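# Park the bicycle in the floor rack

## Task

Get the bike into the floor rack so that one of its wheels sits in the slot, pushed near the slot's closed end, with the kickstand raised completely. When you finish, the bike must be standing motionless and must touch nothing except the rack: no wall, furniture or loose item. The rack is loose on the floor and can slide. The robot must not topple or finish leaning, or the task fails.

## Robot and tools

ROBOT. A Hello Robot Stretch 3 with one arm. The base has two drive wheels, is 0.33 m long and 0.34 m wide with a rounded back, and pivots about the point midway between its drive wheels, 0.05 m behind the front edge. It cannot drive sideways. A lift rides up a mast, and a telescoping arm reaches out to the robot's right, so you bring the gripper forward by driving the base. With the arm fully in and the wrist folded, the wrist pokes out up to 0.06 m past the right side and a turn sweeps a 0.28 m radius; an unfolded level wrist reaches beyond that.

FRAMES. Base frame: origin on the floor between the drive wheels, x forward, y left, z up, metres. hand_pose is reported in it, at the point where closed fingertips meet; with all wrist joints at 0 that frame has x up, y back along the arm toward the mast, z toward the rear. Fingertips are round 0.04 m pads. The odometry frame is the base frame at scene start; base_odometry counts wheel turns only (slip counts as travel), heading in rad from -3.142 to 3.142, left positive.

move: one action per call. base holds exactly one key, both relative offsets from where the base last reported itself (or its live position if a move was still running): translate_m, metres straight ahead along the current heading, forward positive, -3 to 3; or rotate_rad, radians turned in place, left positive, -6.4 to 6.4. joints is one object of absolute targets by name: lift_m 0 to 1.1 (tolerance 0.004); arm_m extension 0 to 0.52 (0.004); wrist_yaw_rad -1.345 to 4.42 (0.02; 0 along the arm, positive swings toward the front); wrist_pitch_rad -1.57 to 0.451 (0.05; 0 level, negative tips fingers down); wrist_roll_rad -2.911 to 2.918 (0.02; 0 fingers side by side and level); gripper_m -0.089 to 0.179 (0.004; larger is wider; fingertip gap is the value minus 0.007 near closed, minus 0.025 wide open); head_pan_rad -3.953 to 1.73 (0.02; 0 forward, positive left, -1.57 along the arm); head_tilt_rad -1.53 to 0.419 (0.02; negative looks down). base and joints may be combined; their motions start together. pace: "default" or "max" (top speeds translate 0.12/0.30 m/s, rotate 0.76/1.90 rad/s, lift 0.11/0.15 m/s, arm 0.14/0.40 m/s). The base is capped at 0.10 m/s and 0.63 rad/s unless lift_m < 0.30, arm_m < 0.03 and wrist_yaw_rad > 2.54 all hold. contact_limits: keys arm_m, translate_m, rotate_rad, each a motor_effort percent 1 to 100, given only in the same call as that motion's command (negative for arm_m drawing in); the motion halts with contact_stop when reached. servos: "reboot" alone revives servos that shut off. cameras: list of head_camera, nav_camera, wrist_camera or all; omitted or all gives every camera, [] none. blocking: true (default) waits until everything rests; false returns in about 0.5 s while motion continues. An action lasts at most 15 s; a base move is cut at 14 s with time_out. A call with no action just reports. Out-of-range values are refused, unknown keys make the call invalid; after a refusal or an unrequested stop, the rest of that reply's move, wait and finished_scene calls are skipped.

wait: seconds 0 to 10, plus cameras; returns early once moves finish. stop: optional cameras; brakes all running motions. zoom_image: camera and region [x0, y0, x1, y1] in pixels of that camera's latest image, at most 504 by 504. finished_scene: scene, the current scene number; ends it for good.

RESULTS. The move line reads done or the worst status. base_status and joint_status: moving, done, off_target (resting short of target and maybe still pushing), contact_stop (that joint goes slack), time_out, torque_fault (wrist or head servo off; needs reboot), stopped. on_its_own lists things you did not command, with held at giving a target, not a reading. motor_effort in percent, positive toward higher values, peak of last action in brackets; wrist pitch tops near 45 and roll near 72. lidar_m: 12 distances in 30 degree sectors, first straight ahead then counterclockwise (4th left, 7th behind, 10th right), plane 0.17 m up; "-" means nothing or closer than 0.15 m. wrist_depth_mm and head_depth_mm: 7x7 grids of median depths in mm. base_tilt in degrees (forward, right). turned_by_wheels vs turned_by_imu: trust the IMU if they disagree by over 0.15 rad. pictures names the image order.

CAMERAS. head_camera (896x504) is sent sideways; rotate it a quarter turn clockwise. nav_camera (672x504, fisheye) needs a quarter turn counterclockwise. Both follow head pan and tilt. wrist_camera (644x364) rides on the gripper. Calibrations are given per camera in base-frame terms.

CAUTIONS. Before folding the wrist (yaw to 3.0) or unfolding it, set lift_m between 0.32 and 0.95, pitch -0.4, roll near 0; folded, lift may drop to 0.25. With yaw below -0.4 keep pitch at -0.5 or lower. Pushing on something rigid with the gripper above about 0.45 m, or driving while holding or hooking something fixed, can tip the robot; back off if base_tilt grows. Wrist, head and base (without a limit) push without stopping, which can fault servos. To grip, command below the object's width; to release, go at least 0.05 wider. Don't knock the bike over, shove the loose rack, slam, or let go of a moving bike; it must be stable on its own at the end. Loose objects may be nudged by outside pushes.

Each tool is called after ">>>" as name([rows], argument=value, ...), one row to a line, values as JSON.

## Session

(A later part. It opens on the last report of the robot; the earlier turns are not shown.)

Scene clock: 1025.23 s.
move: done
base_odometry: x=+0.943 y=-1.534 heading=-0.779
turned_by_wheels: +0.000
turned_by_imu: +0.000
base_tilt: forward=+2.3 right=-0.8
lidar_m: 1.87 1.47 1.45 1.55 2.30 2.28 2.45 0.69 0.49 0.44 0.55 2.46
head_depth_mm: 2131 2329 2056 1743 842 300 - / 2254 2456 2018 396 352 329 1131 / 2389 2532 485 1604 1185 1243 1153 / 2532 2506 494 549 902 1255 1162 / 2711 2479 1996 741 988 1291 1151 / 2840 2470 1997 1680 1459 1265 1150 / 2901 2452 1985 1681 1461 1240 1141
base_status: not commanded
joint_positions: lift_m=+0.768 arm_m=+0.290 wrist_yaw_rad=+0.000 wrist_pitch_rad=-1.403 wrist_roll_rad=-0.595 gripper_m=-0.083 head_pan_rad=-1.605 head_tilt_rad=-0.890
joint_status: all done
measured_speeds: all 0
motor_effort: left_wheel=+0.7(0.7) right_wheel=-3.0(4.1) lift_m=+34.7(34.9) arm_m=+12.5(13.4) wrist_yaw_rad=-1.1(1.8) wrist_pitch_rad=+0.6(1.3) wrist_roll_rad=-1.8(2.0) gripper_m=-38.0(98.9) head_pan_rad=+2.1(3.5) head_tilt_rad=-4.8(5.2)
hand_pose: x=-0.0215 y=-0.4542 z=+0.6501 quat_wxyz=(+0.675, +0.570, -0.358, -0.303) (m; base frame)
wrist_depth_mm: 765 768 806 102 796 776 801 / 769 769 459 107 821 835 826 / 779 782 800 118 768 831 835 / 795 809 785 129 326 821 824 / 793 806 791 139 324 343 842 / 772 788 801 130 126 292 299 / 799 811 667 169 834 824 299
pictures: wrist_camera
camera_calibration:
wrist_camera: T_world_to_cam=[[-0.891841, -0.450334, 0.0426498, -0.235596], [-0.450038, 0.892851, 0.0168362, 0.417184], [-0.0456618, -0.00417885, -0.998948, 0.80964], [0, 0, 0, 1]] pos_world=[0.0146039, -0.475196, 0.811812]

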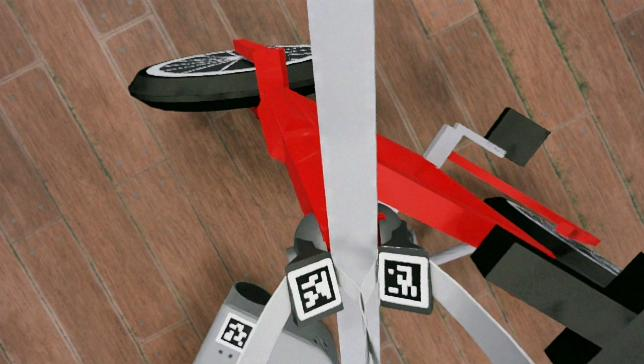

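>>> move(joints={"arm_m": 0.33, "lift_m": 0.776}, cameras=[])

>>> move(joints={"arm_m": 0.37, "lift_m": 0.786}, cameras=["wrist_camera"])

>>> move(joints={"arm_m": 0.40, "lift_m": 0.793}, cameras=["wrist_camera"])

Scene clock: 1033.07 s.
move: done
base_odometry: x=+0.943 y=-1.534 heading=-0.779
turned_by_wheels: +0.000
turned_by_imu: -0.002
base_tilt: forward=+2.3 right=-0.9
lidar_m: 1.88 1.47 1.45 1.55 2.31 2.28 2.45 0.70 0.49 0.43 0.55 2.45
head_depth_mm: 2157 2350 2060 1724 351 301 - / 2286 2455 1950 385 344 1241 1146 / 2398 2488 517 1681 1112 1266 1163 / 2556 2516 520 598 1063 1251 1158 / 2713 2477 1961 762 1005 1294 1153 / 2830 2452 2007 1684 1456 1268 1155 / 2941 2451 1995 1670 1454 1237 1145
base_status: not commanded
joint_positions: lift_m=+0.776 arm_m=+0.330 wrist_yaw_rad=+0.000 wrist_pitch_rad=-1.501 wrist_roll_rad=-0.597 gripper_m=-0.081 head_pan_rad=-1.605 head_tilt_rad=-0.890
joint_status: all done
measured_speeds: all 0
on_its_own: wrist_pitch_rad is at rest, and its effort (+18.7) is outside its rest range (-8 to +12)
motor_effort: left_wheel=-0.7(0.7) right_wheel=+6.8(7.2) lift_m=+19.4(39.9) arm_m=+24.1(25.4) wrist_yaw_rad=-0.5(1.5) wrist_pitch_rad=+18.7(18.8) wrist_roll_rad=-1.1(1.9) gripper_m=-14.2(15.3) head_pan_rad=+2.7(3.3) head_tilt_rad=-4.7(5.3)
hand_pose: x=-0.0216 y=-0.4689 z=+0.6574 quat_wxyz=(+0.646, +0.603, -0.342, -0.319) (m; base frame)
wrist_depth_mm: 778 760 748 100 750 769 785 / 774 786 472 106 797 758 767 / 796 833 819 118 577 589 794 / 842 818 832 129 322 616 816 / 840 841 830 142 724 325 532 / 866 865 840 129 126 847 296 / 880 892 684 187 851 845 308
pictures: none
No camera images: "cameras" was empty.

Scene clock: 1034.43 s.
move: contact_stop
base_odometry: x=+0.943 y=-1.534 heading=-0.779
turned_by_wheels: +0.000
turned_by_imu: +0.000
base_tilt: forward=+2.3 right=-0.8
lidar_m: 1.87 1.47 1.45 1.56 2.31 2.28 2.46 0.75 0.52 0.43 0.56 2.46
head_depth_mm: 2147 2388 2075 1736 325 295 - / 2266 2438 454 360 331 1245 1150 / 2391 538 541 1690 1090 1277 1161 / 2552 530 546 1599 1102 1261 1152 / 2740 2488 793 1626 1013 1297 1148 / 2823 2440 1990 1693 1120 1270 1147 / 2907 2449 1995 1680 1450 1241 1148
base_status: not commanded
joint_positions: lift_m=+0.787 arm_m=+0.370 wrist_yaw_rad=+0.000 wrist_pitch_rad=-1.487 wrist_roll_rad=-0.597 gripper_m=-0.081 head_pan_rad=-1.605 head_tilt_rad=-0.890
joint_status: lift_m contact_stop (moved +0.011 of +0.010); the others done
measured_speeds: translate_m=+0.000 rotate_rad=+0.000 lift_m=+0.001 arm_m=+0.000 wrist_yaw_rad=+0.000 wrist_pitch_rad=+0.000 wrist_roll_rad=+0.000 head_pan_rad=+0.000 head_tilt_rad=+0.000
on_its_own: lift_m is slack since a contact_stop; wrist_pitch_rad is at rest, and its effort (+16.3) is outside its rest range (-8 to +12)
motor_effort: left_wheel=-0.6(0.8) right_wheel=+6.7(7.2) lift_m=+24.3(37.6) arm_m=+23.4(25.3) wrist_yaw_rad=-0.6(1.7) wrist_pitch_rad=+16.3(18.9) wrist_roll_rad=-1.2(1.4) gripper_m=-14.0(15.2) head_pan_rad=+2.7(3.1) head_tilt_rad=-4.8(5.4)
hand_pose: x=-0.0215 y=-0.5125 z=+0.6681 quat_wxyz=(+0.651, +0.598, -0.344, -0.317) (m; base frame)
wrist_depth_mm: 802 786 788 108 786 820 794 / 781 802 470 115 792 805 793 / 841 827 800 125 797 820 803 / 822 821 806 135 341 814 814 / 829 846 837 146 340 355 836 / 854 868 880 128 126 299 301 / 865 883 695 716 865 873 304
pictures: wrist_camera
camera_calibration:
wrist_camera: T_world_to_cam=[[-0.891067, -0.453846, 0.00482411, -0.239172], [-0.451537, 0.887511, 0.0918589, 0.416101], [-0.0459712, 0.0796741, -0.99576, 0.868288], [0, 0, 0, 1]] pos_world=[0.0146829, -0.547022, 0.827538]

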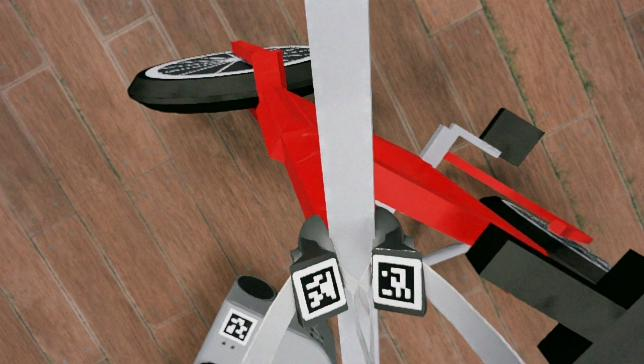

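not run: a stop that you did not command came earlier in this reply.

>>> move(joints={"arm_m": 0.40, "lift_m": 0.794}, cameras=["wrist_camera"])

>>> move(joints={"arm_m": 0.425, "lift_m": 0.799}, cameras=["wrist_camera"])

Scene clock: 1038.40 s.
move: done
base_odometry: x=+0.943 y=-1.534 heading=-0.779
turned_by_wheels: +0.000
turned_by_imu: -0.001
base_tilt: forward=+2.3 right=-0.8
lidar_m: 1.87 1.47 1.45 1.55 2.31 2.28 2.45 0.77 0.59 0.61 0.57 2.46
head_depth_mm: 2165 2365 2076 1692 311 - - / 2289 2425 452 361 326 1269 1149 / 2412 546 555 1680 970 1285 1159 / 2554 541 597 1623 1133 1256 1154 / 2720 2460 685 1626 1047 1295 1152 / 2800 2466 1946 1707 1094 1274 1150 / 2922 2420 2000 1685 1452 1236 1145
base_status: not commanded
joint_positions: lift_m=+0.794 arm_m=+0.400 wrist_yaw_rad=+0.000 wrist_pitch_rad=-1.460 wrist_roll_rad=-0.597 gripper_m=-0.081 head_pan_rad=-1.605 head_tilt_rad=-0.890
joint_status: all done
measured_speeds: all 0
motor_effort: left_wheel=-0.7(0.8) right_wheel=+6.9(7.3) lift_m=+18.6(35.5) arm_m=+21.4(24.3) wrist_yaw_rad=-0.3(1.3) wrist_pitch_rad=+11.0(15.9) wrist_roll_rad=-1.3(1.4) gripper_m=-14.3(14.7) head_pan_rad=+2.7(3.1) head_tilt_rad=-4.7(5.7)
hand_pose: x=-0.0215 y=-0.5494 z=+0.6754 quat_wxyz=(+0.658, +0.589, -0.348, -0.312) (m; base frame)
wrist_depth_mm: 790 776 808 115 792 807 787 / 790 806 544 122 813 835 820 / 832 797 473 131 826 807 827 / 824 837 834 142 617 824 849 / 850 834 841 147 330 599 838 / 849 844 850 127 124 301 312 / 855 902 702 177 860 347 305
pictures: wrist_camera
camera_calibration:
wrist_camera: T_world_to_cam=[[-0.891068, -0.453554, 0.0169278, -0.263952], [-0.451537, 0.889647, 0.0681306, 0.465358], [-0.0459607, 0.0530655, -0.997533, 0.865021], [0, 0, 0, 1]] pos_world=[0.0146838, -0.579624, 0.83565]

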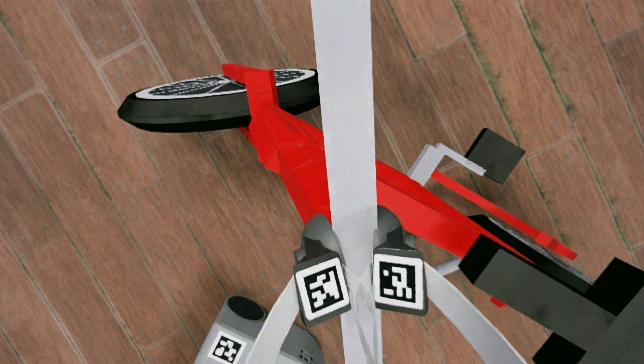

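Scene clock: 1039.53 s.
move: done
base_odometry: x=+0.943 y=-1.534 heading=-0.779
turned_by_wheels: +0.000
turned_by_imu: +0.000
base_tilt: forward=+2.3 right=-0.8
lidar_m: 1.88 1.47 1.45 1.56 2.31 2.28 2.45 0.78 0.59 0.62 0.59 2.45
head_depth_mm: 2149 2350 2081 1655 311 - - / 2253 2433 432 360 325 1257 1151 / 2390 555 1878 1684 1060 1287 1165 / 2558 557 624 1637 1396 1254 1154 / 2746 2498 696 1662 1069 1286 1153 / 2824 2473 1960 1676 1087 1292 1145 / 2913 2420 1989 1675 1458 1242 1146
base_status: not commanded
joint_positions: lift_m=+0.799 arm_m=+0.425 wrist_yaw_rad=+0.000 wrist_pitch_rad=-1.445 wrist_roll_rad=-0.597 gripper_m=-0.081 head_pan_rad=-1.605 head_tilt_rad=-0.890
joint_status: all done
measured_speeds: all 0
motor_effort: left_wheel=-0.7(0.9) right_wheel=+7.0(7.2) lift_m=+22.5(35.0) arm_m=+21.0(23.0) wrist_yaw_rad=-0.9(1.4) wrist_pitch_rad=+8.5(11.5) wrist_roll_rad=-1.3(1.4) gripper_m=-13.8(15.0) head_pan_rad=+2.4(3.1) head_tilt_rad=-5.3(5.3)
hand_pose: x=-0.0215 y=-0.5782 z=+0.6805 quat_wxyz=(+0.663, +0.585, -0.351, -0.310) (m; base frame)
wrist_depth_mm: 814 821 827 122 803 810 820 / 806 822 816 127 810 817 808 / 807 538 472 135 816 840 818 / 814 822 869 186 636 866 836 / 832 860 840 150 336 864 859 / 864 848 837 128 124 307 331 / 846 873 744 175 874 305 305
pictures: wrist_camera
camera_calibration:
wrist_camera: T_world_to_cam=[[-0.891072, -0.453249, 0.0235807, -0.281439], [-0.451529, 0.890556, 0.0550579, 0.500031], [-0.0459549, 0.0384132, -0.998205, 0.863623], [0, 0, 0, 1]] pos_world=[0.014684, -0.606042, 0.841178]

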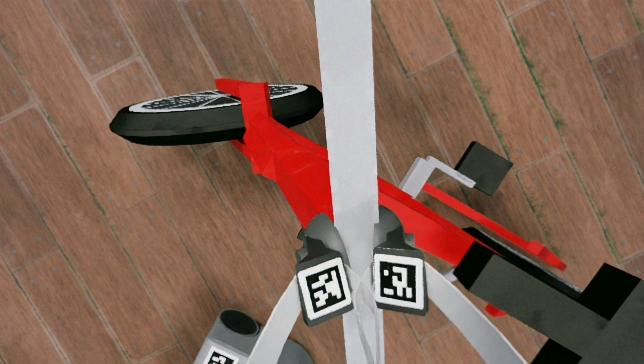

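>>> move(joints={"arm_m": 0.45, "lift_m": 0.803}, cameras=["wrist_camera"])

>>> move(joints={"wrist_roll_rad": -0.4, "lift_m": 0.805}, cameras=["wrist_camera"])

Scene clock: 1044.80 s.
move: done
base_odometry: x=+0.943 y=-1.534 heading=-0.779
turned_by_wheels: +0.000
turned_by_imu: -0.001
base_tilt: forward=+2.3 right=-0.8
lidar_m: 1.88 1.47 1.45 1.56 2.30 2.28 2.45 0.79 0.59 0.63 0.60 2.45
head_depth_mm: 2152 2358 2050 1662 292 - - / 2261 2431 425 354 318 1284 1154 / 2389 568 1902 1692 1171 1300 1164 / 2509 578 656 958 1424 1273 1164 / 2730 2386 858 971 1380 1292 1157 / 2861 2475 1951 1680 1097 1284 1152 / 2929 2448 1994 1663 1454 1236 1141
base_status: not commanded
joint_positions: lift_m=+0.803 arm_m=+0.450 wrist_yaw_rad=+0.000 wrist_pitch_rad=-1.431 wrist_roll_rad=-0.597 gripper_m=-0.081 head_pan_rad=-1.605 head_tilt_rad=-0.890
joint_status: all done
measured_speeds: all 0
motor_effort: left_wheel=-0.5(0.9) right_wheel=+6.1(7.3) lift_m=+27.7(35.8) arm_m=+20.0(22.7) wrist_yaw_rad=-0.8(1.5) wrist_pitch_rad=+5.4(8.7) wrist_roll_rad=-1.2(1.4) gripper_m=-14.2(14.6) head_pan_rad=+2.9(3.2) head_tilt_rad=-4.2(5.2)
hand_pose: x=-0.0215 y=-0.6070 z=+0.6847 quat_wxyz=(+0.667, +0.580, -0.353, -0.307) (m; base frame)
wrist_depth_mm: 793 802 799 126 834 810 836 / 812 806 820 133 851 844 861 / 807 506 481 139 821 860 835 / 843 820 839 176 852 841 866 / 845 844 855 151 351 862 877 / 853 874 845 127 125 306 342 / 883 853 820 171 873 311 310
pictures: wrist_camera
camera_calibration:
wrist_camera: T_world_to_cam=[[-0.891073, -0.452851, 0.0302651, -0.298923], [-0.451529, 0.891272, 0.0419017, 0.534889], [-0.0459497, 0.0236719, -0.998663, 0.860261], [0, 0, 0, 1]] pos_world=[0.0146844, -0.632463, 0.845745]

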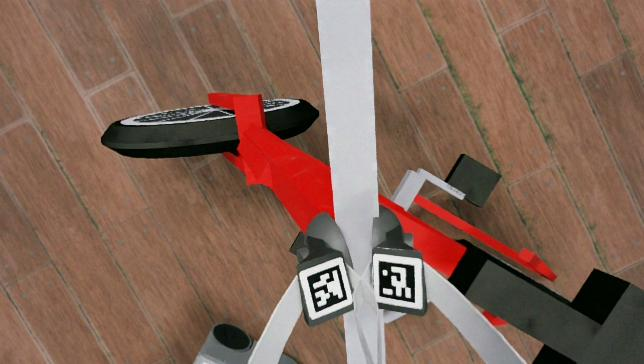

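Scene clock: 1045.53 s.
move: done
base_odometry: x=+0.943 y=-1.534 heading=-0.779
turned_by_wheels: +0.000
turned_by_imu: +0.000
base_tilt: forward=+2.3 right=-0.8
lidar_m: 1.87 1.47 1.45 1.55 2.30 2.28 2.45 0.79 0.59 0.63 0.61 2.45
head_depth_mm: 2158 2391 2067 1629 294 - - / 2265 2451 411 351 317 1276 1146 / 2370 545 1886 1681 1175 1295 1158 / 2497 574 715 958 1412 1275 1156 / 2711 2372 855 1632 1327 1289 1152 / 2811 2441 1937 1686 1101 1285 1151 / 2942 2414 1999 1685 1455 1240 1143
base_status: not commanded
joint_positions: lift_m=+0.805 arm_m=+0.450 wrist_yaw_rad=+0.000 wrist_pitch_rad=-1.430 wrist_roll_rad=-0.410 gripper_m=-0.081 head_pan_rad=-1.605 head_tilt_rad=-0.890
joint_status: all done
measured_speeds: all 0
motor_effort: left_wheel=-0.5(0.8) right_wheel=+5.7(6.3) lift_m=+31.2(34.3) arm_m=+18.8(20.5) wrist_yaw_rad=+0.3(1.4) wrist_pitch_rad=+5.4(5.6) wrist_roll_rad=+3.2(5.5) gripper_m=-13.6(14.7) head_pan_rad=+2.6(3.2) head_tilt_rad=-5.2(5.2)
hand_pose: x=-0.0216 y=-0.6072 z=+0.6867 quat_wxyz=(+0.632, +0.548, -0.414, -0.360) (m; base frame)
wrist_depth_mm: 825 820 806 131 809 821 802 / 816 844 838 136 825 811 824 / 862 834 508 142 828 854 826 / 853 809 490 150 640 829 833 / 833 874 850 153 347 405 549 / 855 872 863 127 125 310 300 / 857 848 837 169 832 875 311
pictures: wrist_camera
camera_calibration:
wrist_camera: T_world_to_cam=[[-0.959574, -0.281381, 0.00647327, -0.180127], [-0.281053, 0.959177, 0.0314578, 0.587045], [-0.0150607, 0.0283668, -0.999484, 0.866338], [0, 0, 0, 1]] pos_world=[0.00519288, -0.63834, 0.84859]

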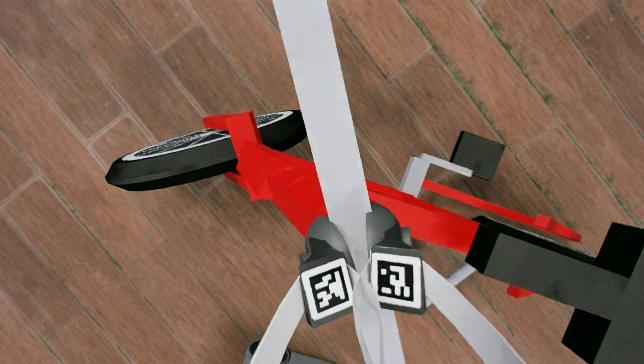

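>>> move(joints={"gripper_m":-0.085,"wrist_roll_rad":-0.2,"arm_m":0.455,"lift_m":0.806})

Scene clock: 1078.03 s.
move: done
base_odometry: x=+0.943 y=-1.534 heading=-0.779
turned_by_wheels: +0.000
turned_by_imu: -0.001
base_tilt: forward=+2.2 right=-0.8
lidar_m: 1.87 1.47 1.45 1.56 2.30 2.28 2.45 0.79 0.59 0.63 0.62 2.46
head_depth_mm: 2138 2373 2052 983 293 - - / 2274 2456 410 351 317 1293 1153 / 2369 543 1930 1699 1174 1300 1159 / 2483 578 1872 957 1422 1281 1151 / 2736 2389 873 1628 1303 1292 1151 / 2824 2431 1994 1671 1098 1282 1152 / 2926 2446 1981 1675 1447 1241 1142
base_status: not commanded
joint_positions: lift_m=+0.806 arm_m=+0.455 wrist_yaw_rad=+0.003 wrist_pitch_rad=-1.426 wrist_roll_rad=-0.218 gripper_m=-0.084 head_pan_rad=-1.605 head_tilt_rad=-0.890
joint_status: all done
measured_speeds: all 0
motor_effort: left_wheel=-0.5(0.7) right_wheel=+5.1(6.1) lift_m=+27.5(33.9) arm_m=+19.0(20.9) wrist_yaw_rad=-3.1(3.4) wrist_pitch_rad=+4.6(6.2) wrist_roll_rad=+5.8(9.0) gripper_m=-32.7(56.2) head_pan_rad=+3.6(3.6) head_tilt_rad=-4.2(5.2)
hand_pose: x=-0.0216 y=-0.6130 z=+0.6877 quat_wxyz=(+0.590, +0.511, -0.472, -0.409) (m; base frame)
wrist_depth_mm: 859 828 818 832 795 845 789 / 856 813 823 833 814 816 833 / 841 825 858 144 829 820 841 / 856 851 484 150 622 819 848 / 891 847 865 155 339 298 297 / 898 853 849 126 125 869 340 / 876 865 856 820 172 859 864
pictures: head_camera (sideways), nav_camera (sideways), wrist_camera
camera_calibration:
head_camera: T_world_to_cam=[[0.00311358, 0.75396, -0.656913, 0.873128], [0.998583, -0.0372379, -0.0380061, 0.044648], [-0.0531171, -0.655864, -0.753008, 0.936171], [0, 0, 0, 1]] pos_world=[0.00242341, -0.0426399, 1.28021]
nav_camera: T_world_to_cam=[[-0.0858243, -0.764681, 0.638668, -0.789723], [-0.996209, 0.0567286, -0.0659493, 0.13841], [0.0141995, -0.641907, -0.766651, 0.954074], [0, 0, 0, 1]] pos_world=[0.0565605, 0.000688283, 1.24494]
wrist_camera: T_world_to_cam=[[-0.994955, -0.0984091, -0.0194795, -0.0525092], [-0.0988485, 0.994836, 0.0230468, 0.624152], [0.0171109, 0.024856, -0.999545, 0.866138], [0, 0, 0, 1]] pos_world=[-0.00536823, -0.647625, 0.850336]

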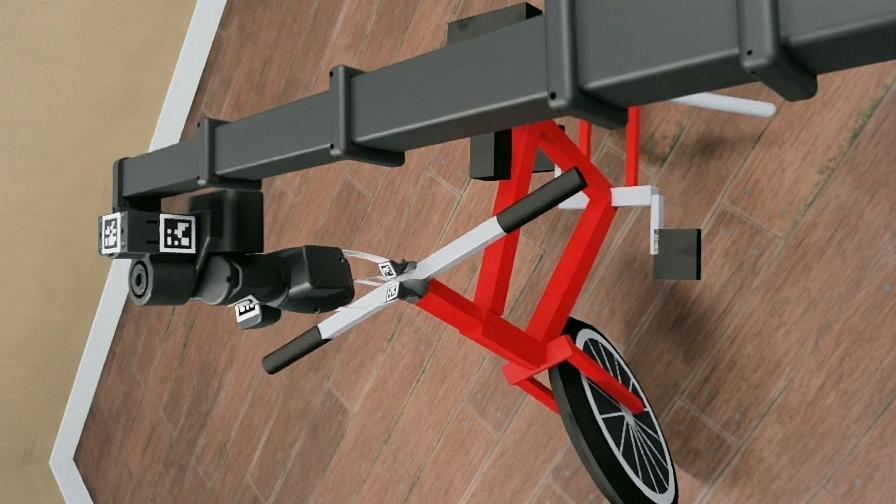

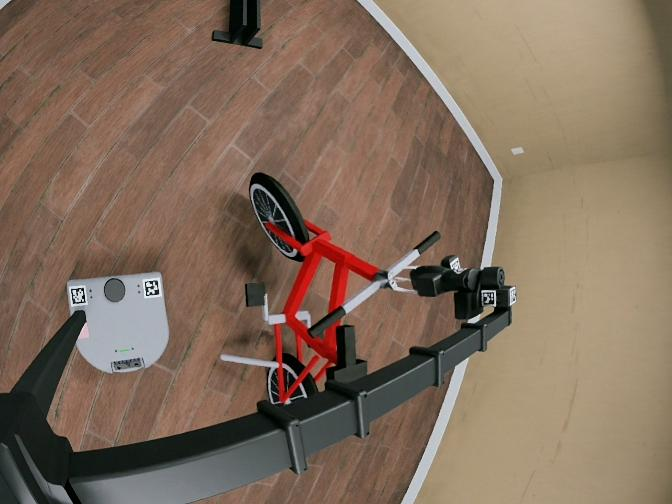

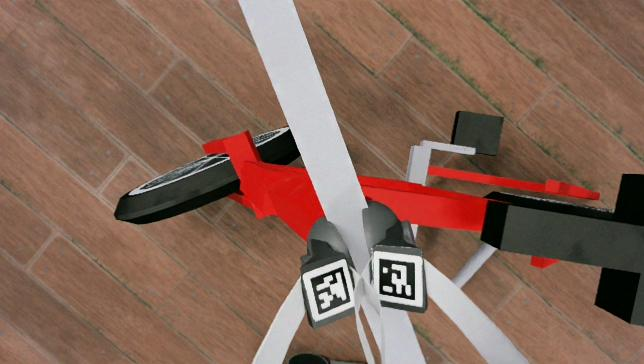

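>>> move(joints={"gripper_m":-0.086,"wrist_roll_rad":0.0}, cameras=["wrist_camera"])

>>> move(joints={"wrist_roll_rad":0.1,"arm_m":0.462,"lift_m":0.807}, cameras=["wrist_camera","nav_camera"])

Scene clock: 1083.00 s.
move: done
base_odometry: x=+0.943 y=-1.534 heading=-0.779
turned_by_wheels: +0.000
turned_by_imu: -0.001
base_tilt: forward=+2.3 right=-0.8
lidar_m: 1.88 1.47 1.45 1.56 2.31 2.28 2.45 0.79 0.59 0.64 0.64 2.45
head_depth_mm: 2137 2352 2081 1622 293 - - / 2270 2446 409 350 317 1288 1144 / 2370 540 1935 1718 1174 1305 1161 / 2465 577 1861 1635 1389 1263 1158 / 2670 2426 943 976 1232 1293 1152 / 2815 2442 2006 1689 1116 1292 1146 / 2890 2445 1983 1689 1157 1263 1148
base_status: not commanded
joint_positions: lift_m=+0.806 arm_m=+0.455 wrist_yaw_rad=+0.006 wrist_pitch_rad=-1.427 wrist_roll_rad=-0.015 gripper_m=-0.084 head_pan_rad=-1.605 head_tilt_rad=-0.890
joint_status: all done
measured_speeds: all 0
motor_effort: left_wheel=-0.6(0.8) right_wheel=+4.6(5.4) lift_m=+25.8(25.9) arm_m=+12.8(14.2) wrist_yaw_rad=-3.4(10.2) wrist_pitch_rad=+4.9(5.4) wrist_roll_rad=+4.8(13.2) gripper_m=-0.2(60.4) head_pan_rad=+2.7(3.2) head_tilt_rad=-4.8(5.3)
hand_pose: x=-0.0216 y=-0.6128 z=+0.6877 quat_wxyz=(+0.540, +0.468, -0.529, -0.458) (m; base frame)
wrist_depth_mm: 837 843 140 814 852 812 791 / 895 838 851 812 816 797 808 / 867 869 848 149 832 803 798 / 849 881 494 153 346 333 289 / 904 848 857 154 640 813 400 / 923 883 855 127 125 830 816 / 890 920 867 837 168 835 826
pictures: wrist_camera
camera_calibration:
wrist_camera: T_world_to_cam=[[-0.993731, 0.100731, -0.0484916, 0.0895219], [0.0996818, 0.994739, 0.0236029, 0.62781], [0.0506141, 0.0186212, -0.998545, 0.862301], [0, 0, 0, 1]] pos_world=[-0.0172651, -0.649582, 0.850569]

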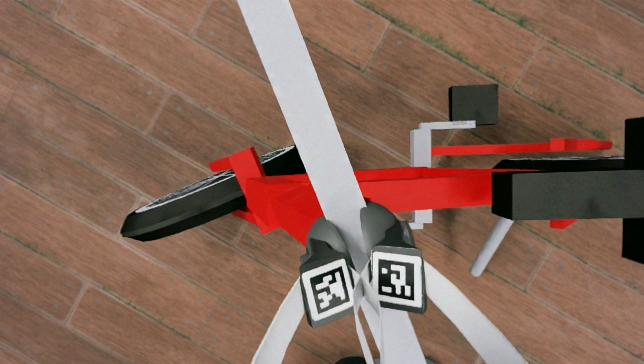

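Scene clock: 1083.73 s.
move: done
base_odometry: x=+0.943 y=-1.534 heading=-0.779
turned_by_wheels: +0.000
turned_by_imu: +0.000
base_tilt: forward=+2.3 right=-0.8
lidar_m: 1.87 1.47 1.45 1.56 2.31 2.28 2.45 0.79 0.59 0.64 0.64 2.45
head_depth_mm: 2145 2375 2079 984 295 - - / 2280 2428 394 349 317 1279 1154 / 2349 540 1939 1710 1185 1297 1160 / 2459 585 1856 1648 1396 1250 1157 / 2725 2371 1917 1594 1208 1289 1147 / 2872 2446 2012 1691 1126 1284 1151 / 2946 2444 1976 1676 1159 1261 1148
base_status: not commanded
joint_positions: lift_m=+0.807 arm_m=+0.462 wrist_yaw_rad=+0.006 wrist_pitch_rad=-1.426 wrist_roll_rad=+0.084 gripper_m=-0.082 head_pan_rad=-1.605 head_tilt_rad=-0.890
joint_status: all done
measured_speeds: all 0
motor_effort: left_wheel=-0.6(0.7) right_wheel=+4.1(5.1) lift_m=+22.9(28.8) arm_m=+19.6(21.1) wrist_yaw_rad=-5.3(6.6) wrist_pitch_rad=+5.2(5.8) wrist_roll_rad=+5.3(8.2) gripper_m=-12.1(13.0) head_pan_rad=+2.4(3.0) head_tilt_rad=-5.1(5.4)
hand_pose: x=-0.0216 y=-0.6200 z=+0.6887 quat_wxyz=(+0.514, +0.444, -0.555, -0.480) (m; base frame)
wrist_depth_mm: 890 846 803 816 796 805 781 / 874 864 844 816 835 788 791 / 879 863 848 151 844 796 455 / 888 862 508 155 345 305 287 / 895 875 868 156 626 834 834 / 877 872 844 126 125 831 805 / 895 911 899 845 166 805 824
pictures: nav_camera (sideways), wrist_camera
camera_calibration:
nav_camera: T_world_to_cam=[[-0.0858244, -0.764681, 0.638668, -0.789723], [-0.996209, 0.0567287, -0.0659493, 0.13841], [0.0141994, -0.641907, -0.766651, 0.954074], [0, 0, 0, 1]] pos_world=[0.0565605, 0.000688273, 1.24494]
wrist_camera: T_world_to_cam=[[-0.978605, 0.196019, -0.0625268, 0.159379], [0.194827, 0.980527, 0.0246767, 0.627487], [0.0661463, 0.0119668, -0.997738, 0.85913], [0, 0, 0, 1]] pos_world=[-0.0231107, -0.656791, 0.851668]

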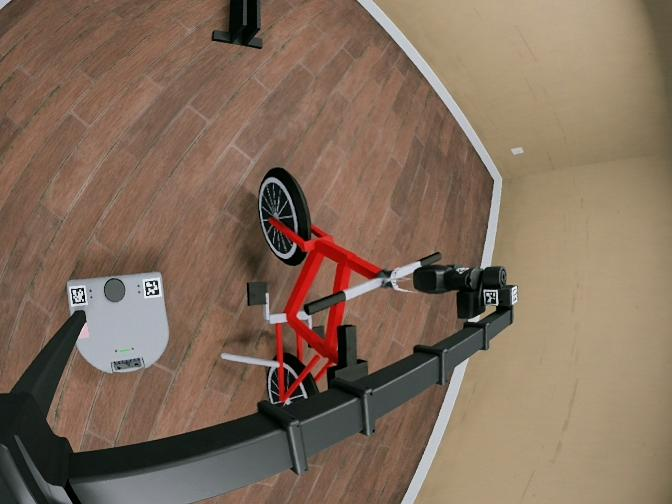

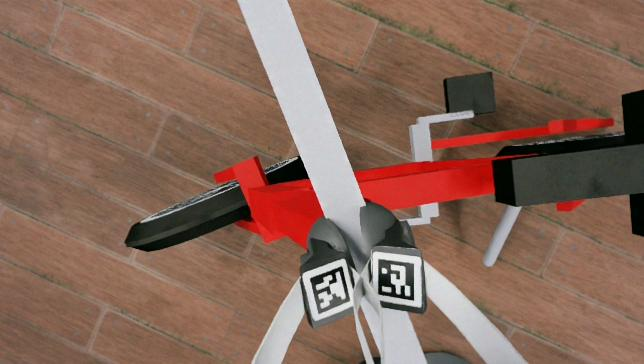

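>>> move(joints={"wrist_roll_rad":0.25}, cameras=["wrist_camera"])

>>> move(joints={"wrist_roll_rad":0.4}, cameras=["wrist_camera","nav_camera","head_camera"])

Scene clock: 1090.40 s.
move: done
base_odometry: x=+0.943 y=-1.534 heading=-0.779
turned_by_wheels: +0.000
turned_by_imu: -0.001
base_tilt: forward=+2.3 right=-0.8
lidar_m: 1.87 1.47 1.45 1.55 2.31 2.28 2.46 0.78 0.59 0.62 0.64 2.45
head_depth_mm: 2167 2370 2063 979 294 - - / 2283 2450 394 349 317 1285 1151 / 2383 539 1932 1705 1185 1306 1164 / 2510 585 1873 1673 1415 1240 1162 / 2709 2382 1908 1593 1173 1292 1146 / 2825 2467 2005 1680 1131 1284 1150 / 2933 2474 1995 1672 1155 1284 1147
base_status: not commanded
joint_positions: lift_m=+0.807 arm_m=+0.462 wrist_yaw_rad=+0.005 wrist_pitch_rad=-1.424 wrist_roll_rad=+0.239 gripper_m=-0.082 head_pan_rad=-1.605 head_tilt_rad=-0.890
joint_status: all done
measured_speeds: all 0
motor_effort: left_wheel=-0.5(0.6) right_wheel=+3.6(4.5) lift_m=+20.9(21.1) arm_m=+19.5(19.5) wrist_yaw_rad=-4.4(9.7) wrist_pitch_rad=+3.9(5.0) wrist_roll_rad=+3.4(11.1) gripper_m=-12.7(12.7) head_pan_rad=+2.9(2.9) head_tilt_rad=-4.5(5.1)
hand_pose: x=-0.0216 y=-0.6205 z=+0.6887 quat_wxyz=(+0.469, +0.405, -0.594, -0.513) (m; base frame)
wrist_depth_mm: 875 868 820 830 814 799 784 / 934 865 851 812 805 766 603 / 881 878 864 156 840 541 280 / 908 892 893 157 336 805 779 / 903 881 513 155 633 816 815 / 934 920 899 126 125 817 820 / 902 933 892 861 163 832 837
pictures: wrist_camera
camera_calibration:
wrist_camera: T_world_to_cam=[[-0.934949, 0.344569, -0.0845162, 0.2677], [0.343359, 0.938759, 0.0289224, 0.6023], [0.0893061, -0.00197838, -0.996002, 0.849777], [0, 0, 0, 1]] pos_world=[-0.0324096, -0.655975, 0.851585]

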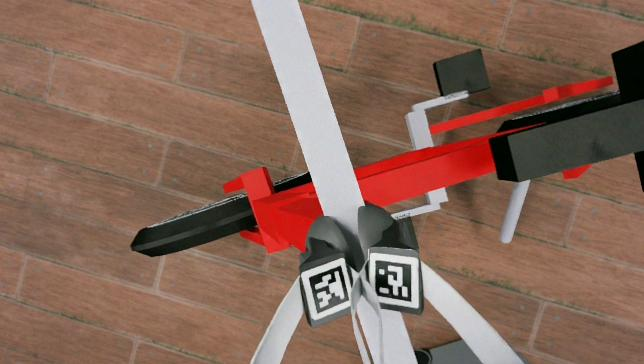

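Scene clock: 1091.20 s.
move: done
base_odometry: x=+0.943 y=-1.534 heading=-0.779
turned_by_wheels: +0.000
turned_by_imu: +0.000
base_tilt: forward=+2.3 right=-0.8
lidar_m: 1.88 1.47 1.45 1.55 2.30 2.28 2.45 0.78 0.60 0.60 0.65 2.45
head_depth_mm: 2135 2352 2067 1633 294 - - / 2268 2430 394 348 316 1279 1146 / 2377 539 1945 1704 1185 1298 1161 / 2507 584 862 1668 1424 1230 1158 / 2717 2402 1922 968 1140 1294 1152 / 2844 2441 1990 1694 1147 1288 1144 / 2934 2426 2013 1686 1180 1282 1144
base_status: not commanded
joint_positions: lift_m=+0.807 arm_m=+0.462 wrist_yaw_rad=+0.004 wrist_pitch_rad=-1.422 wrist_roll_rad=+0.391 gripper_m=-0.082 head_pan_rad=-1.605 head_tilt_rad=-0.890
joint_status: all done
measured_speeds: all 0
motor_effort: left_wheel=+0.0(0.4) right_wheel=+2.9(3.7) lift_m=+20.8(21.0) arm_m=+18.8(19.2) wrist_yaw_rad=-3.3(6.5) wrist_pitch_rad=+4.2(4.5) wrist_roll_rad=+2.9(9.1) gripper_m=-12.3(12.9) head_pan_rad=+2.4(3.2) head_tilt_rad=-4.4(5.5)
hand_pose: x=-0.0216 y=-0.6209 z=+0.6887 quat_wxyz=(+0.423, +0.364, -0.628, -0.542) (m; base frame)
wrist_depth_mm: 873 861 842 808 803 780 306 / 887 857 869 159 816 820 276 / 925 897 878 160 617 296 312 / 930 891 873 159 338 788 771 / 947 923 509 151 634 798 786 / 968 910 858 127 125 814 806 / 947 917 886 872 767 718 799
pictures: head_camera (sideways), nav_camera (sideways), wrist_camera
camera_calibration:
head_camera: T_world_to_cam=[[0.00311376, 0.75396, -0.656913, 0.873128], [0.998583, -0.0372381, -0.0380061, 0.044648], [-0.0531173, -0.655864, -0.753008, 0.936171], [0, 0, 0, 1]] pos_world=[0.0024234, -0.0426399, 1.28021]
nav_camera: T_world_to_cam=[[-0.0858245, -0.764681, 0.638668, -0.789723], [-0.996209, 0.0567288, -0.0659493, 0.13841], [0.0141993, -0.641907, -0.766651, 0.954074], [0, 0, 0, 1]] pos_world=[0.0565605, 0.000688271, 1.24494]
wrist_camera: T_world_to_cam=[[-0.870393, 0.480956, -0.105338, 0.368253], [0.479939, 0.876543, 0.0364881, 0.561803], [0.109883, -0.0187968, -0.993767, 0.838259], [0, 0, 0, 1]] pos_world=[-0.0412164, -0.653802, 0.851326]

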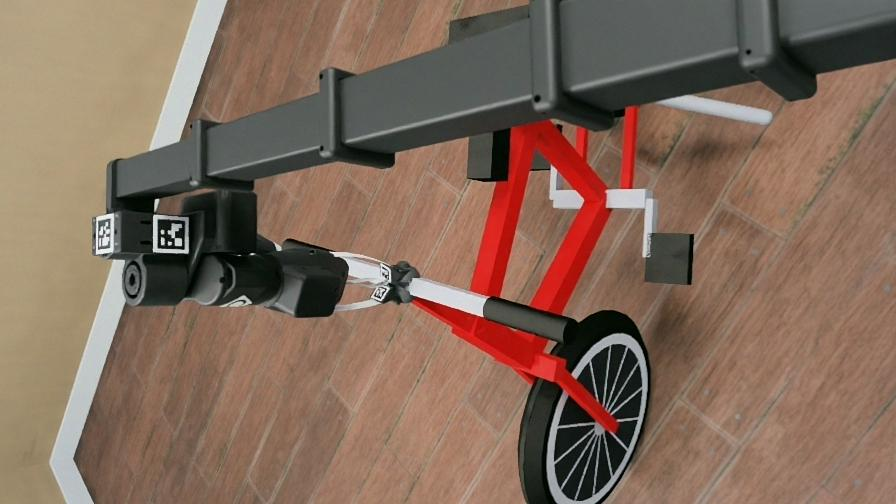

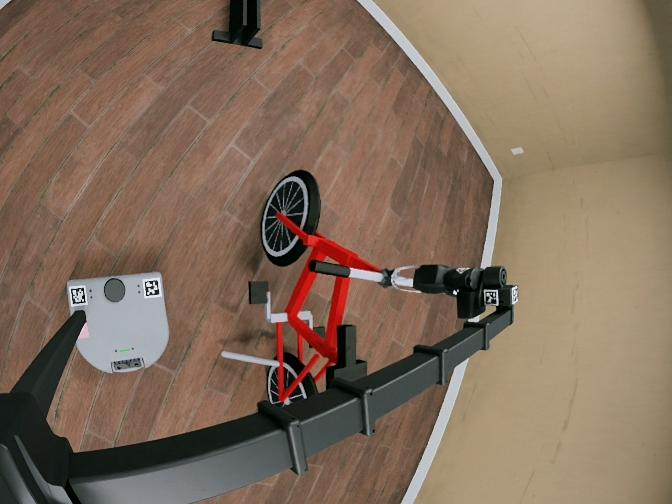

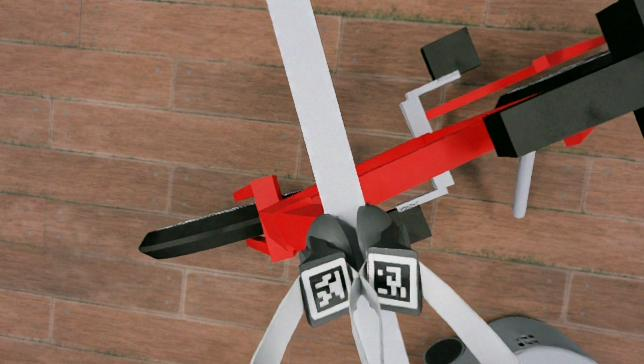

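>>> move(joints={"wrist_roll_rad":0.1,"head_pan_rad":-0.75,"head_tilt_rad":-0.75})

Scene clock: 1136.53 s.
move: done
base_odometry: x=+0.943 y=-1.534 heading=-0.779
turned_by_wheels: +0.000
turned_by_imu: -0.001
base_tilt: forward=+2.3 right=-0.8
lidar_m: 1.87 1.47 1.45 1.56 2.31 2.28 2.45 0.78 0.59 0.61 0.65 2.46
head_depth_mm: 2364 2656 2524 2010 1656 1037 1146 / 2316 2607 2509 1983 1644 1154 1214 / 2271 2591 2501 1979 1641 1362 1209 / 2247 2516 2464 1959 1616 1384 1208 / 2197 2465 2491 1953 1616 1382 1206 / 2196 2421 2407 1937 1612 1376 1204 / 2153 2412 2423 1891 1607 1367 1197
base_status: not commanded
joint_positions: lift_m=+0.807 arm_m=+0.462 wrist_yaw_rad=+0.001 wrist_pitch_rad=-1.422 wrist_roll_rad=+0.110 gripper_m=-0.082 head_pan_rad=-0.756 head_tilt_rad=-0.754
joint_status: all done
measured_speeds: all 0
motor_effort: left_wheel=+0.3(0.3) right_wheel=+2.8(3.7) lift_m=+20.8(21.2) arm_m=+18.1(18.5) wrist_yaw_rad=-0.6(3.9) wrist_pitch_rad=+4.0(4.5) wrist_roll_rad=-3.4(5.8) gripper_m=-12.5(13.3) head_pan_rad=+2.2(5.8) head_tilt_rad=+2.1(5.5)
hand_pose: x=-0.0216 y=-0.6211 z=+0.6887 quat_wxyz=(+0.506, +0.436, -0.564, -0.486) (m; base frame)
wrist_depth_mm: 870 875 838 154 800 781 778 / 918 863 842 156 822 781 800 / 871 902 869 157 851 821 460 / 899 858 493 158 343 310 285 / 886 883 838 154 815 835 804 / 910 861 880 126 125 813 808 / 901 900 888 160 829 842 815
pictures: head_camera (sideways), nav_camera (sideways), wrist_camera
camera_calibration:
head_camera: T_world_to_cam=[[-0.494512, 0.434509, -0.752768, 1.00108], [0.691027, 0.721867, -0.0372796, 0.0455849], [0.5272, -0.538618, -0.65723, 0.808062], [0, 0, 0, 1]] pos_world=[0.037535, -0.0326479, 1.28636]
nav_camera: T_world_to_cam=[[0.449657, -0.505312, 0.736524, -0.920509], [-0.693737, -0.716976, -0.0683659, 0.139723], [0.562616, -0.480213, -0.672947, 0.828863], [0, 0, 0, 1]] pos_world=[0.044512, 0.0330645, 1.24531]
wrist_camera: T_world_to_cam=[[-0.971785, 0.226117, -0.0671273, 0.181533], [0.225178, 0.974084, 0.0213312, 0.62752], [0.0702109, 0.00561369, -0.997516, 0.855162], [0, 0, 0, 1]] pos_world=[-0.0249347, -0.657106, 0.851838]

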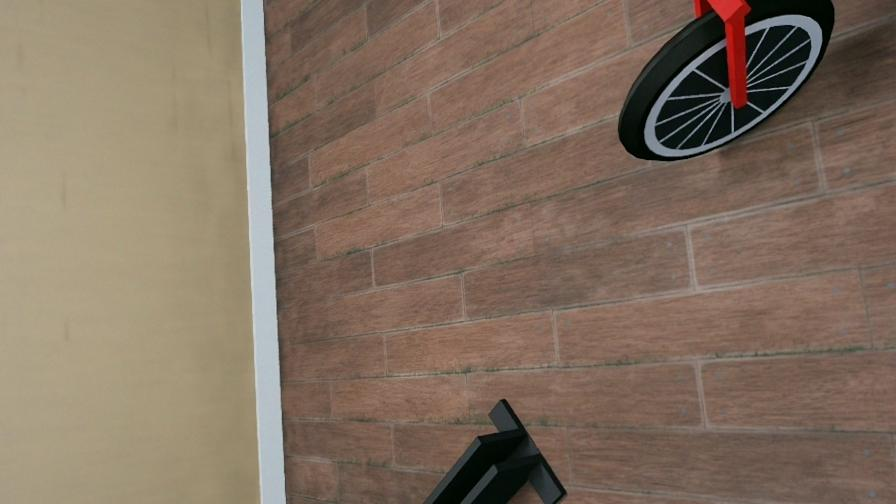

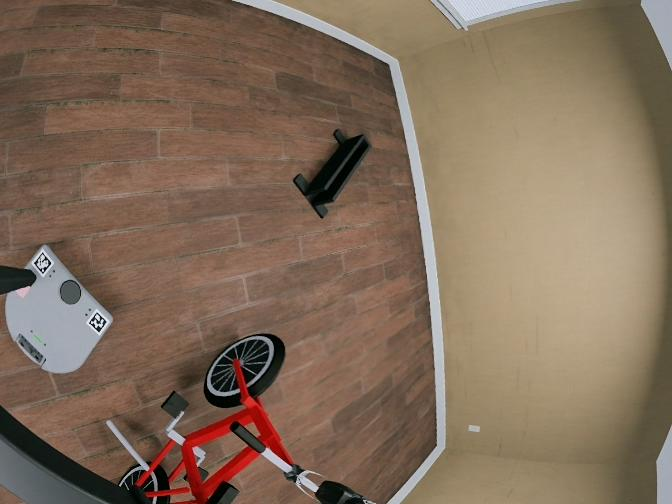

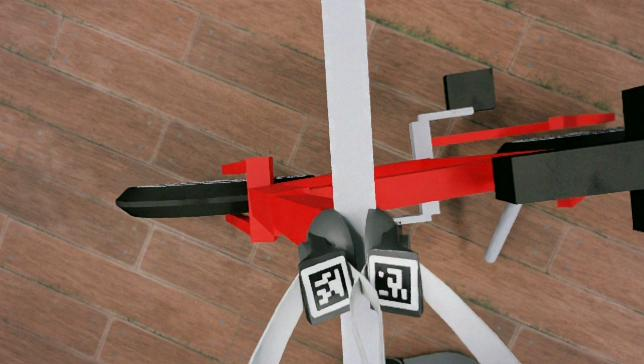

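>>> move(joints={"gripper_m":-0.089}, cameras=[])

>>> move(joints={"wrist_roll_rad":-0.15}, cameras=["wrist_camera"])

Scene clock: 1155.03 s.
move: done
base_odometry: x=+0.943 y=-1.534 heading=-0.779
turned_by_wheels: +0.000
turned_by_imu: -0.001
base_tilt: forward=+2.3 right=-0.8
lidar_m: 1.88 1.47 1.45 1.56 2.31 2.28 2.45 0.78 0.59 0.61 0.65 2.45
head_depth_mm: 2354 2650 2538 1997 1642 1040 1159 / 2325 2628 2517 1996 1637 1165 1213 / 2293 2581 2506 1982 1617 1366 1212 / 2237 2538 2485 1971 1620 1381 1205 / 2216 2485 2447 1938 1609 1375 1200 / 2173 2436 2453 1939 1612 1388 1204 / 2144 2413 2432 1882 1595 1363 1201
base_status: not commanded
joint_positions: lift_m=+0.807 arm_m=+0.462 wrist_yaw_rad=+0.001 wrist_pitch_rad=-1.422 wrist_roll_rad=+0.110 gripper_m=-0.087 head_pan_rad=-0.756 head_tilt_rad=-0.754
joint_status: all done
measured_speeds: all 0
motor_effort: left_wheel=+0.2(0.2) right_wheel=+2.8(3.3) lift_m=+20.7(21.2) arm_m=+17.1(17.8) wrist_yaw_rad=-0.9(1.5) wrist_pitch_rad=+3.9(4.4) wrist_roll_rad=-3.2(3.6) gripper_m=-36.1(68.5) head_pan_rad=+2.6(3.1) head_tilt_rad=+2.0(2.1)
hand_pose: x=-0.0216 y=-0.6211 z=+0.6887 quat_wxyz=(+0.506, +0.436, -0.564, -0.486) (m; base frame)
wrist_depth_mm: 857 860 879 155 806 789 789 / 885 849 861 156 796 786 808 / 896 887 864 157 814 819 457 / 895 859 498 158 338 307 289 / 899 892 876 154 840 833 818 / 920 866 880 127 125 813 836 / 921 890 916 160 862 870 831
pictures: none
No camera images: "cameras" was empty.

Scene clock: 1155.93 s.
move: done
base_odometry: x=+0.943 y=-1.534 heading=-0.779
turned_by_wheels: +0.000
turned_by_imu: +0.000
base_tilt: forward=+2.3 right=-0.8
lidar_m: 1.87 1.47 1.45 1.56 2.30 2.28 2.45 0.79 0.59 0.64 0.64 2.46
head_depth_mm: 2352 2670 2523 2022 1660 1034 1178 / 2308 2598 2495 1994 1633 1099 1224 / 2264 2555 2516 1964 1632 1307 1222 / 2237 2515 2474 1980 1627 1392 1210 / 2228 2484 2466 1959 1608 1381 1207 / 2167 2422 2451 1920 1597 1377 1206 / 2147 2389 2432 1885 1593 1374 1202
base_status: not commanded
joint_positions: lift_m=+0.807 arm_m=+0.462 wrist_yaw_rad=+0.000 wrist_pitch_rad=-1.417 wrist_roll_rad=-0.148 gripper_m=-0.085 head_pan_rad=-0.756 head_tilt_rad=-0.754
joint_status: all done
measured_speeds: all 0
motor_effort: left_wheel=+0.1(0.2) right_wheel=+2.6(3.2) lift_m=+21.0(21.2) arm_m=+17.4(17.6) wrist_yaw_rad=+0.4(3.7) wrist_pitch_rad=+2.8(4.0) wrist_roll_rad=-0.8(8.6) gripper_m=-12.9(35.4) head_pan_rad=+2.8(3.3) head_tilt_rad=+1.0(2.6)
hand_pose: x=-0.0216 y=-0.6225 z=+0.6888 quat_wxyz=(+0.575, +0.493, -0.495, -0.425) (m; base frame)
wrist_depth_mm: 832 835 820 146 831 817 820 / 848 855 844 150 835 818 827 / 843 849 848 152 821 814 809 / 873 529 486 156 615 683 517 / 874 880 869 156 343 316 295 / 850 867 850 126 125 844 825 / 876 871 867 167 848 812 843
pictures: wrist_camera
camera_calibration:
wrist_camera: T_world_to_cam=[[-0.999229, -0.0261945, -0.0292617, -0.00187216], [-0.0265691, 0.999569, 0.0124848, 0.645385], [0.0289221, 0.0132527, -0.999494, 0.860478], [0, 0, 0, 1]] pos_world=[-0.00961027, -0.65656, 0.85193]

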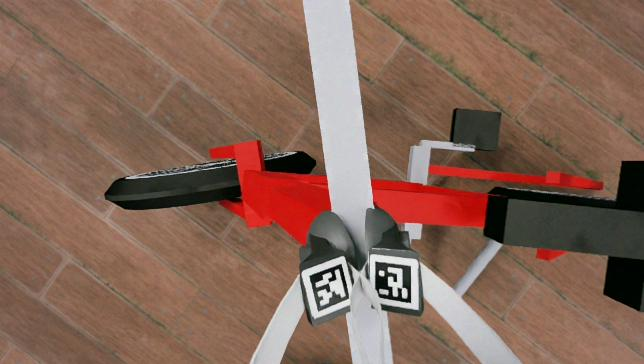

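>>> move(base={"translate_m":0.12}, joints={"arm_m":0.456,"wrist_roll_rad":-0.18}, cameras=["wrist_camera","head_camera","nav_camera"])

Scene clock: 1167.43 s.
move: done
base_odometry: x=+1.028 y=-1.619 heading=-0.779
turned_by_wheels: +0.000
turned_by_imu: -0.001
base_tilt: forward=+2.3 right=-0.8
lidar_m: 1.78 1.40 1.38 1.48 2.21 2.38 2.56 0.80 0.59 0.62 0.62 2.36
head_depth_mm: 2241 2556 2545 1987 1648 1017 1158 / 2212 2510 2491 1994 1645 1071 1189 / 2186 2480 2504 1981 1640 1316 1203 / 2145 2420 2469 1960 1628 1386 1210 / 2106 2382 2417 1958 1622 1387 1206 / 2091 2334 2430 1938 1608 1373 1199 / 2068 2312 2440 1933 1577 1366 1200
base_status: done
joint_positions: lift_m=+0.807 arm_m=+0.456 wrist_yaw_rad=+0.001 wrist_pitch_rad=-1.415 wrist_roll_rad=-0.178 gripper_m=-0.085 head_pan_rad=-0.756 head_tilt_rad=-0.754
joint_status: all done
measured_speeds: all 0
motor_effort: left_wheel=+4.8(7.0) right_wheel=+0.5(13.9) lift_m=+21.0(21.2) arm_m=-17.6(18.4) wrist_yaw_rad=-1.7(1.7) wrist_pitch_rad=+2.7(3.4) wrist_roll_rad=-0.7(4.2) gripper_m=-12.6(13.7) head_pan_rad=+2.5(3.1) head_tilt_rad=+2.1(2.5)
hand_pose: x=-0.0216 y=-0.6169 z=+0.6888 quat_wxyz=(+0.583, +0.499, -0.487, -0.417) (m; base frame)
wrist_depth_mm: 848 860 829 147 816 799 800 / 857 856 874 149 847 825 805 / 868 848 865 153 838 848 832 / 867 848 494 156 643 827 521 / 870 854 885 157 346 320 298 / 872 845 859 127 126 805 834 / 915 848 856 166 857 841 860
pictures: head_camera (sideways), nav_camera (sideways), wrist_camera
camera_calibration:
head_camera: T_world_to_cam=[[-0.494428, 0.434314, -0.752936, 1.0013], [0.690941, 0.721949, -0.0372776, 0.0455828], [0.527391, -0.538666, -0.657037, 0.807811], [0, 0, 0, 1]] pos_world=[0.037542, -0.0326466, 1.28637]
nav_camera: T_world_to_cam=[[0.449585, -0.505126, 0.736696, -0.920733], [-0.693633, -0.717077, -0.0683693, 0.139727], [0.562803, -0.480259, -0.672759, 0.828617], [0, 0, 0, 1]] pos_world=[0.0445183, 0.0330595, 1.24531]
wrist_camera: T_world_to_cam=[[-0.998097, -0.0565698, -0.0245476, -0.0236743], [-0.0568625, 0.998317, 0.0113934, 0.639053], [0.0238617, 0.0127676, -0.999634, 0.860112], [0, 0, 0, 1]] pos_world=[-0.00781488, -0.650298, 0.851935]

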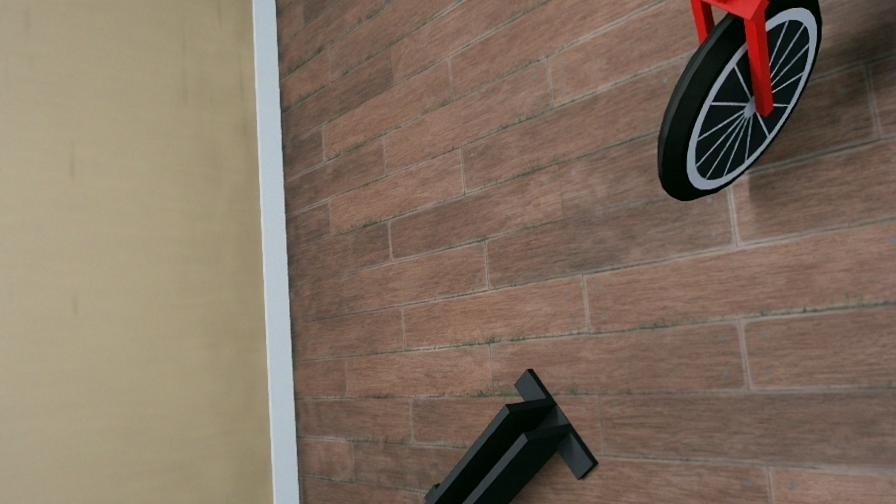

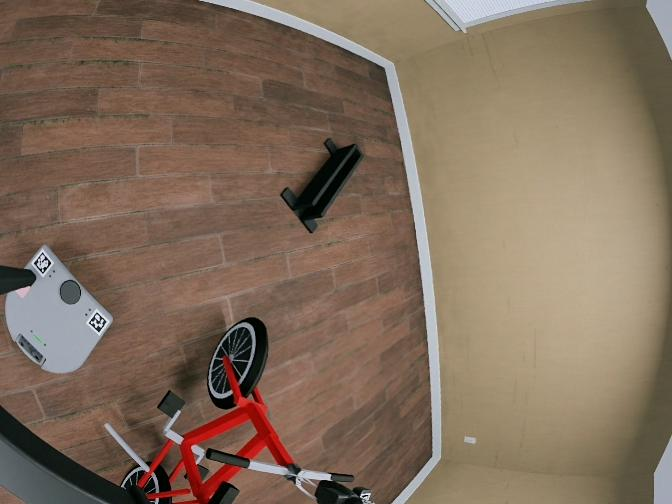

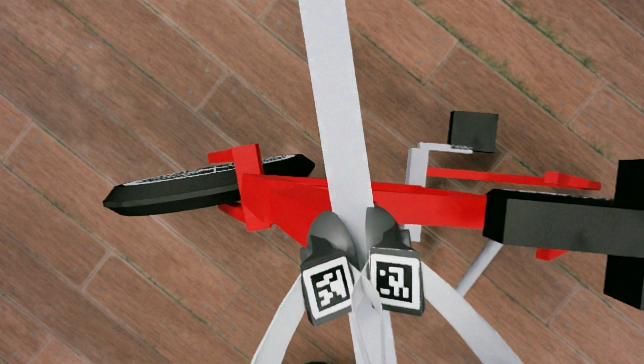

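>>> move(base={"translate_m":0.2}, joints={"arm_m":0.436}, cameras=["wrist_camera","head_camera","nav_camera"])

Scene clock: 1186.77 s.
move: done
base_odometry: x=+1.170 y=-1.759 heading=-0.779
turned_by_wheels: +0.000
turned_by_imu: -0.001
base_tilt: forward=+2.3 right=-0.8
lidar_m: 1.63 1.28 1.27 1.36 2.01 2.54 2.73 0.81 0.59 0.58 0.58 2.20
head_depth_mm: 2098 2367 2523 1985 1651 1407 1093 / 2068 2326 2510 1993 1638 1041 1168 / 2057 2280 2463 1984 1626 1148 1216 / 1998 2253 2417 1962 1632 1388 1211 / 1971 2219 2364 1961 1587 1385 1207 / 1933 2188 2352 1940 1506 1378 1198 / 1907 2164 2314 1918 1564 1367 1195
base_status: done
joint_positions: lift_m=+0.807 arm_m=+0.436 wrist_yaw_rad=+0.001 wrist_pitch_rad=-1.410 wrist_roll_rad=-0.180 gripper_m=-0.085 head_pan_rad=-0.755 head_tilt_rad=-0.754
joint_status: all done
measured_speeds: all 0
motor_effort: left_wheel=+3.6(7.2) right_wheel=+2.4(14.4) lift_m=+20.8(21.4) arm_m=-14.0(19.5) wrist_yaw_rad=-0.5(2.4) wrist_pitch_rad=+1.7(3.2) wrist_roll_rad=-0.2(0.7) gripper_m=-12.5(14.0) head_pan_rad=+2.7(3.6) head_tilt_rad=+1.8(2.4)
hand_pose: x=-0.0216 y=-0.5982 z=+0.6889 quat_wxyz=(+0.585, +0.498, -0.487, -0.415) (m; base frame)
wrist_depth_mm: 852 847 833 150 824 813 828 / 864 856 836 153 855 811 832 / 857 850 858 155 836 830 822 / 844 874 494 157 633 636 416 / 861 840 852 157 345 355 299 / 904 859 832 126 125 825 821 / 864 879 865 164 842 850 852
pictures: head_camera (sideways), nav_camera (sideways), wrist_camera
camera_calibration:
head_camera: T_world_to_cam=[[-0.494406, 0.434258, -0.752983, 1.00136], [0.690914, 0.721975, -0.037277, 0.0455823], [0.527447, -0.538677, -0.656983, 0.807741], [0, 0, 0, 1]] pos_world=[0.0375441, -0.0326461, 1.28638]
nav_camera: T_world_to_cam=[[0.449566, -0.505072, 0.736744, -0.920795], [-0.693601, -0.717108, -0.0683702, 0.139728], [0.562857, -0.480269, -0.672706, 0.828548], [0, 0, 0, 1]] pos_world=[0.04452, 0.0330583, 1.24531]
wrist_camera: T_world_to_cam=[[-0.997972, -0.0589633, -0.0239805, -0.0244269], [-0.0591236, 0.998232, 0.00603178, 0.624059], [0.0235824, 0.00743736, -0.999694, 0.85681], [0, 0, 0, 1]] pos_world=[-0.00768639, -0.630769, 0.852198]

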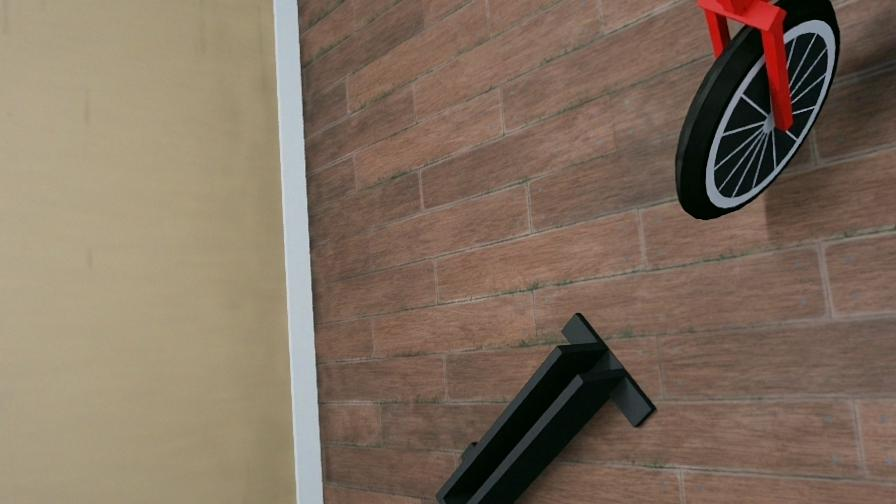

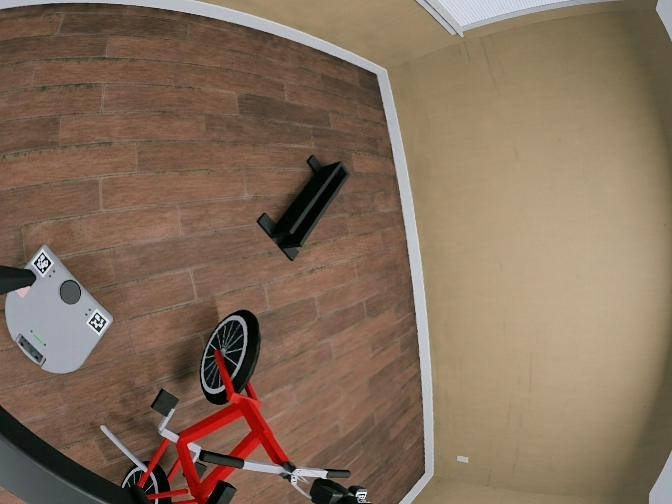

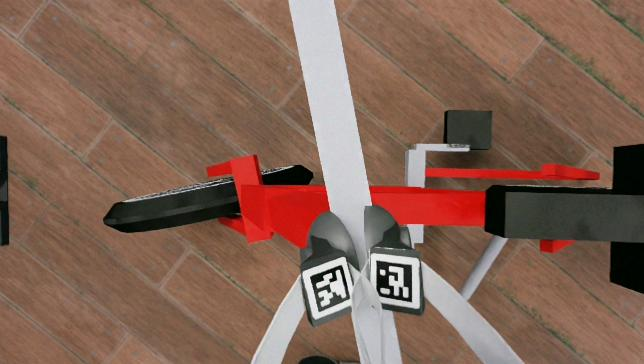

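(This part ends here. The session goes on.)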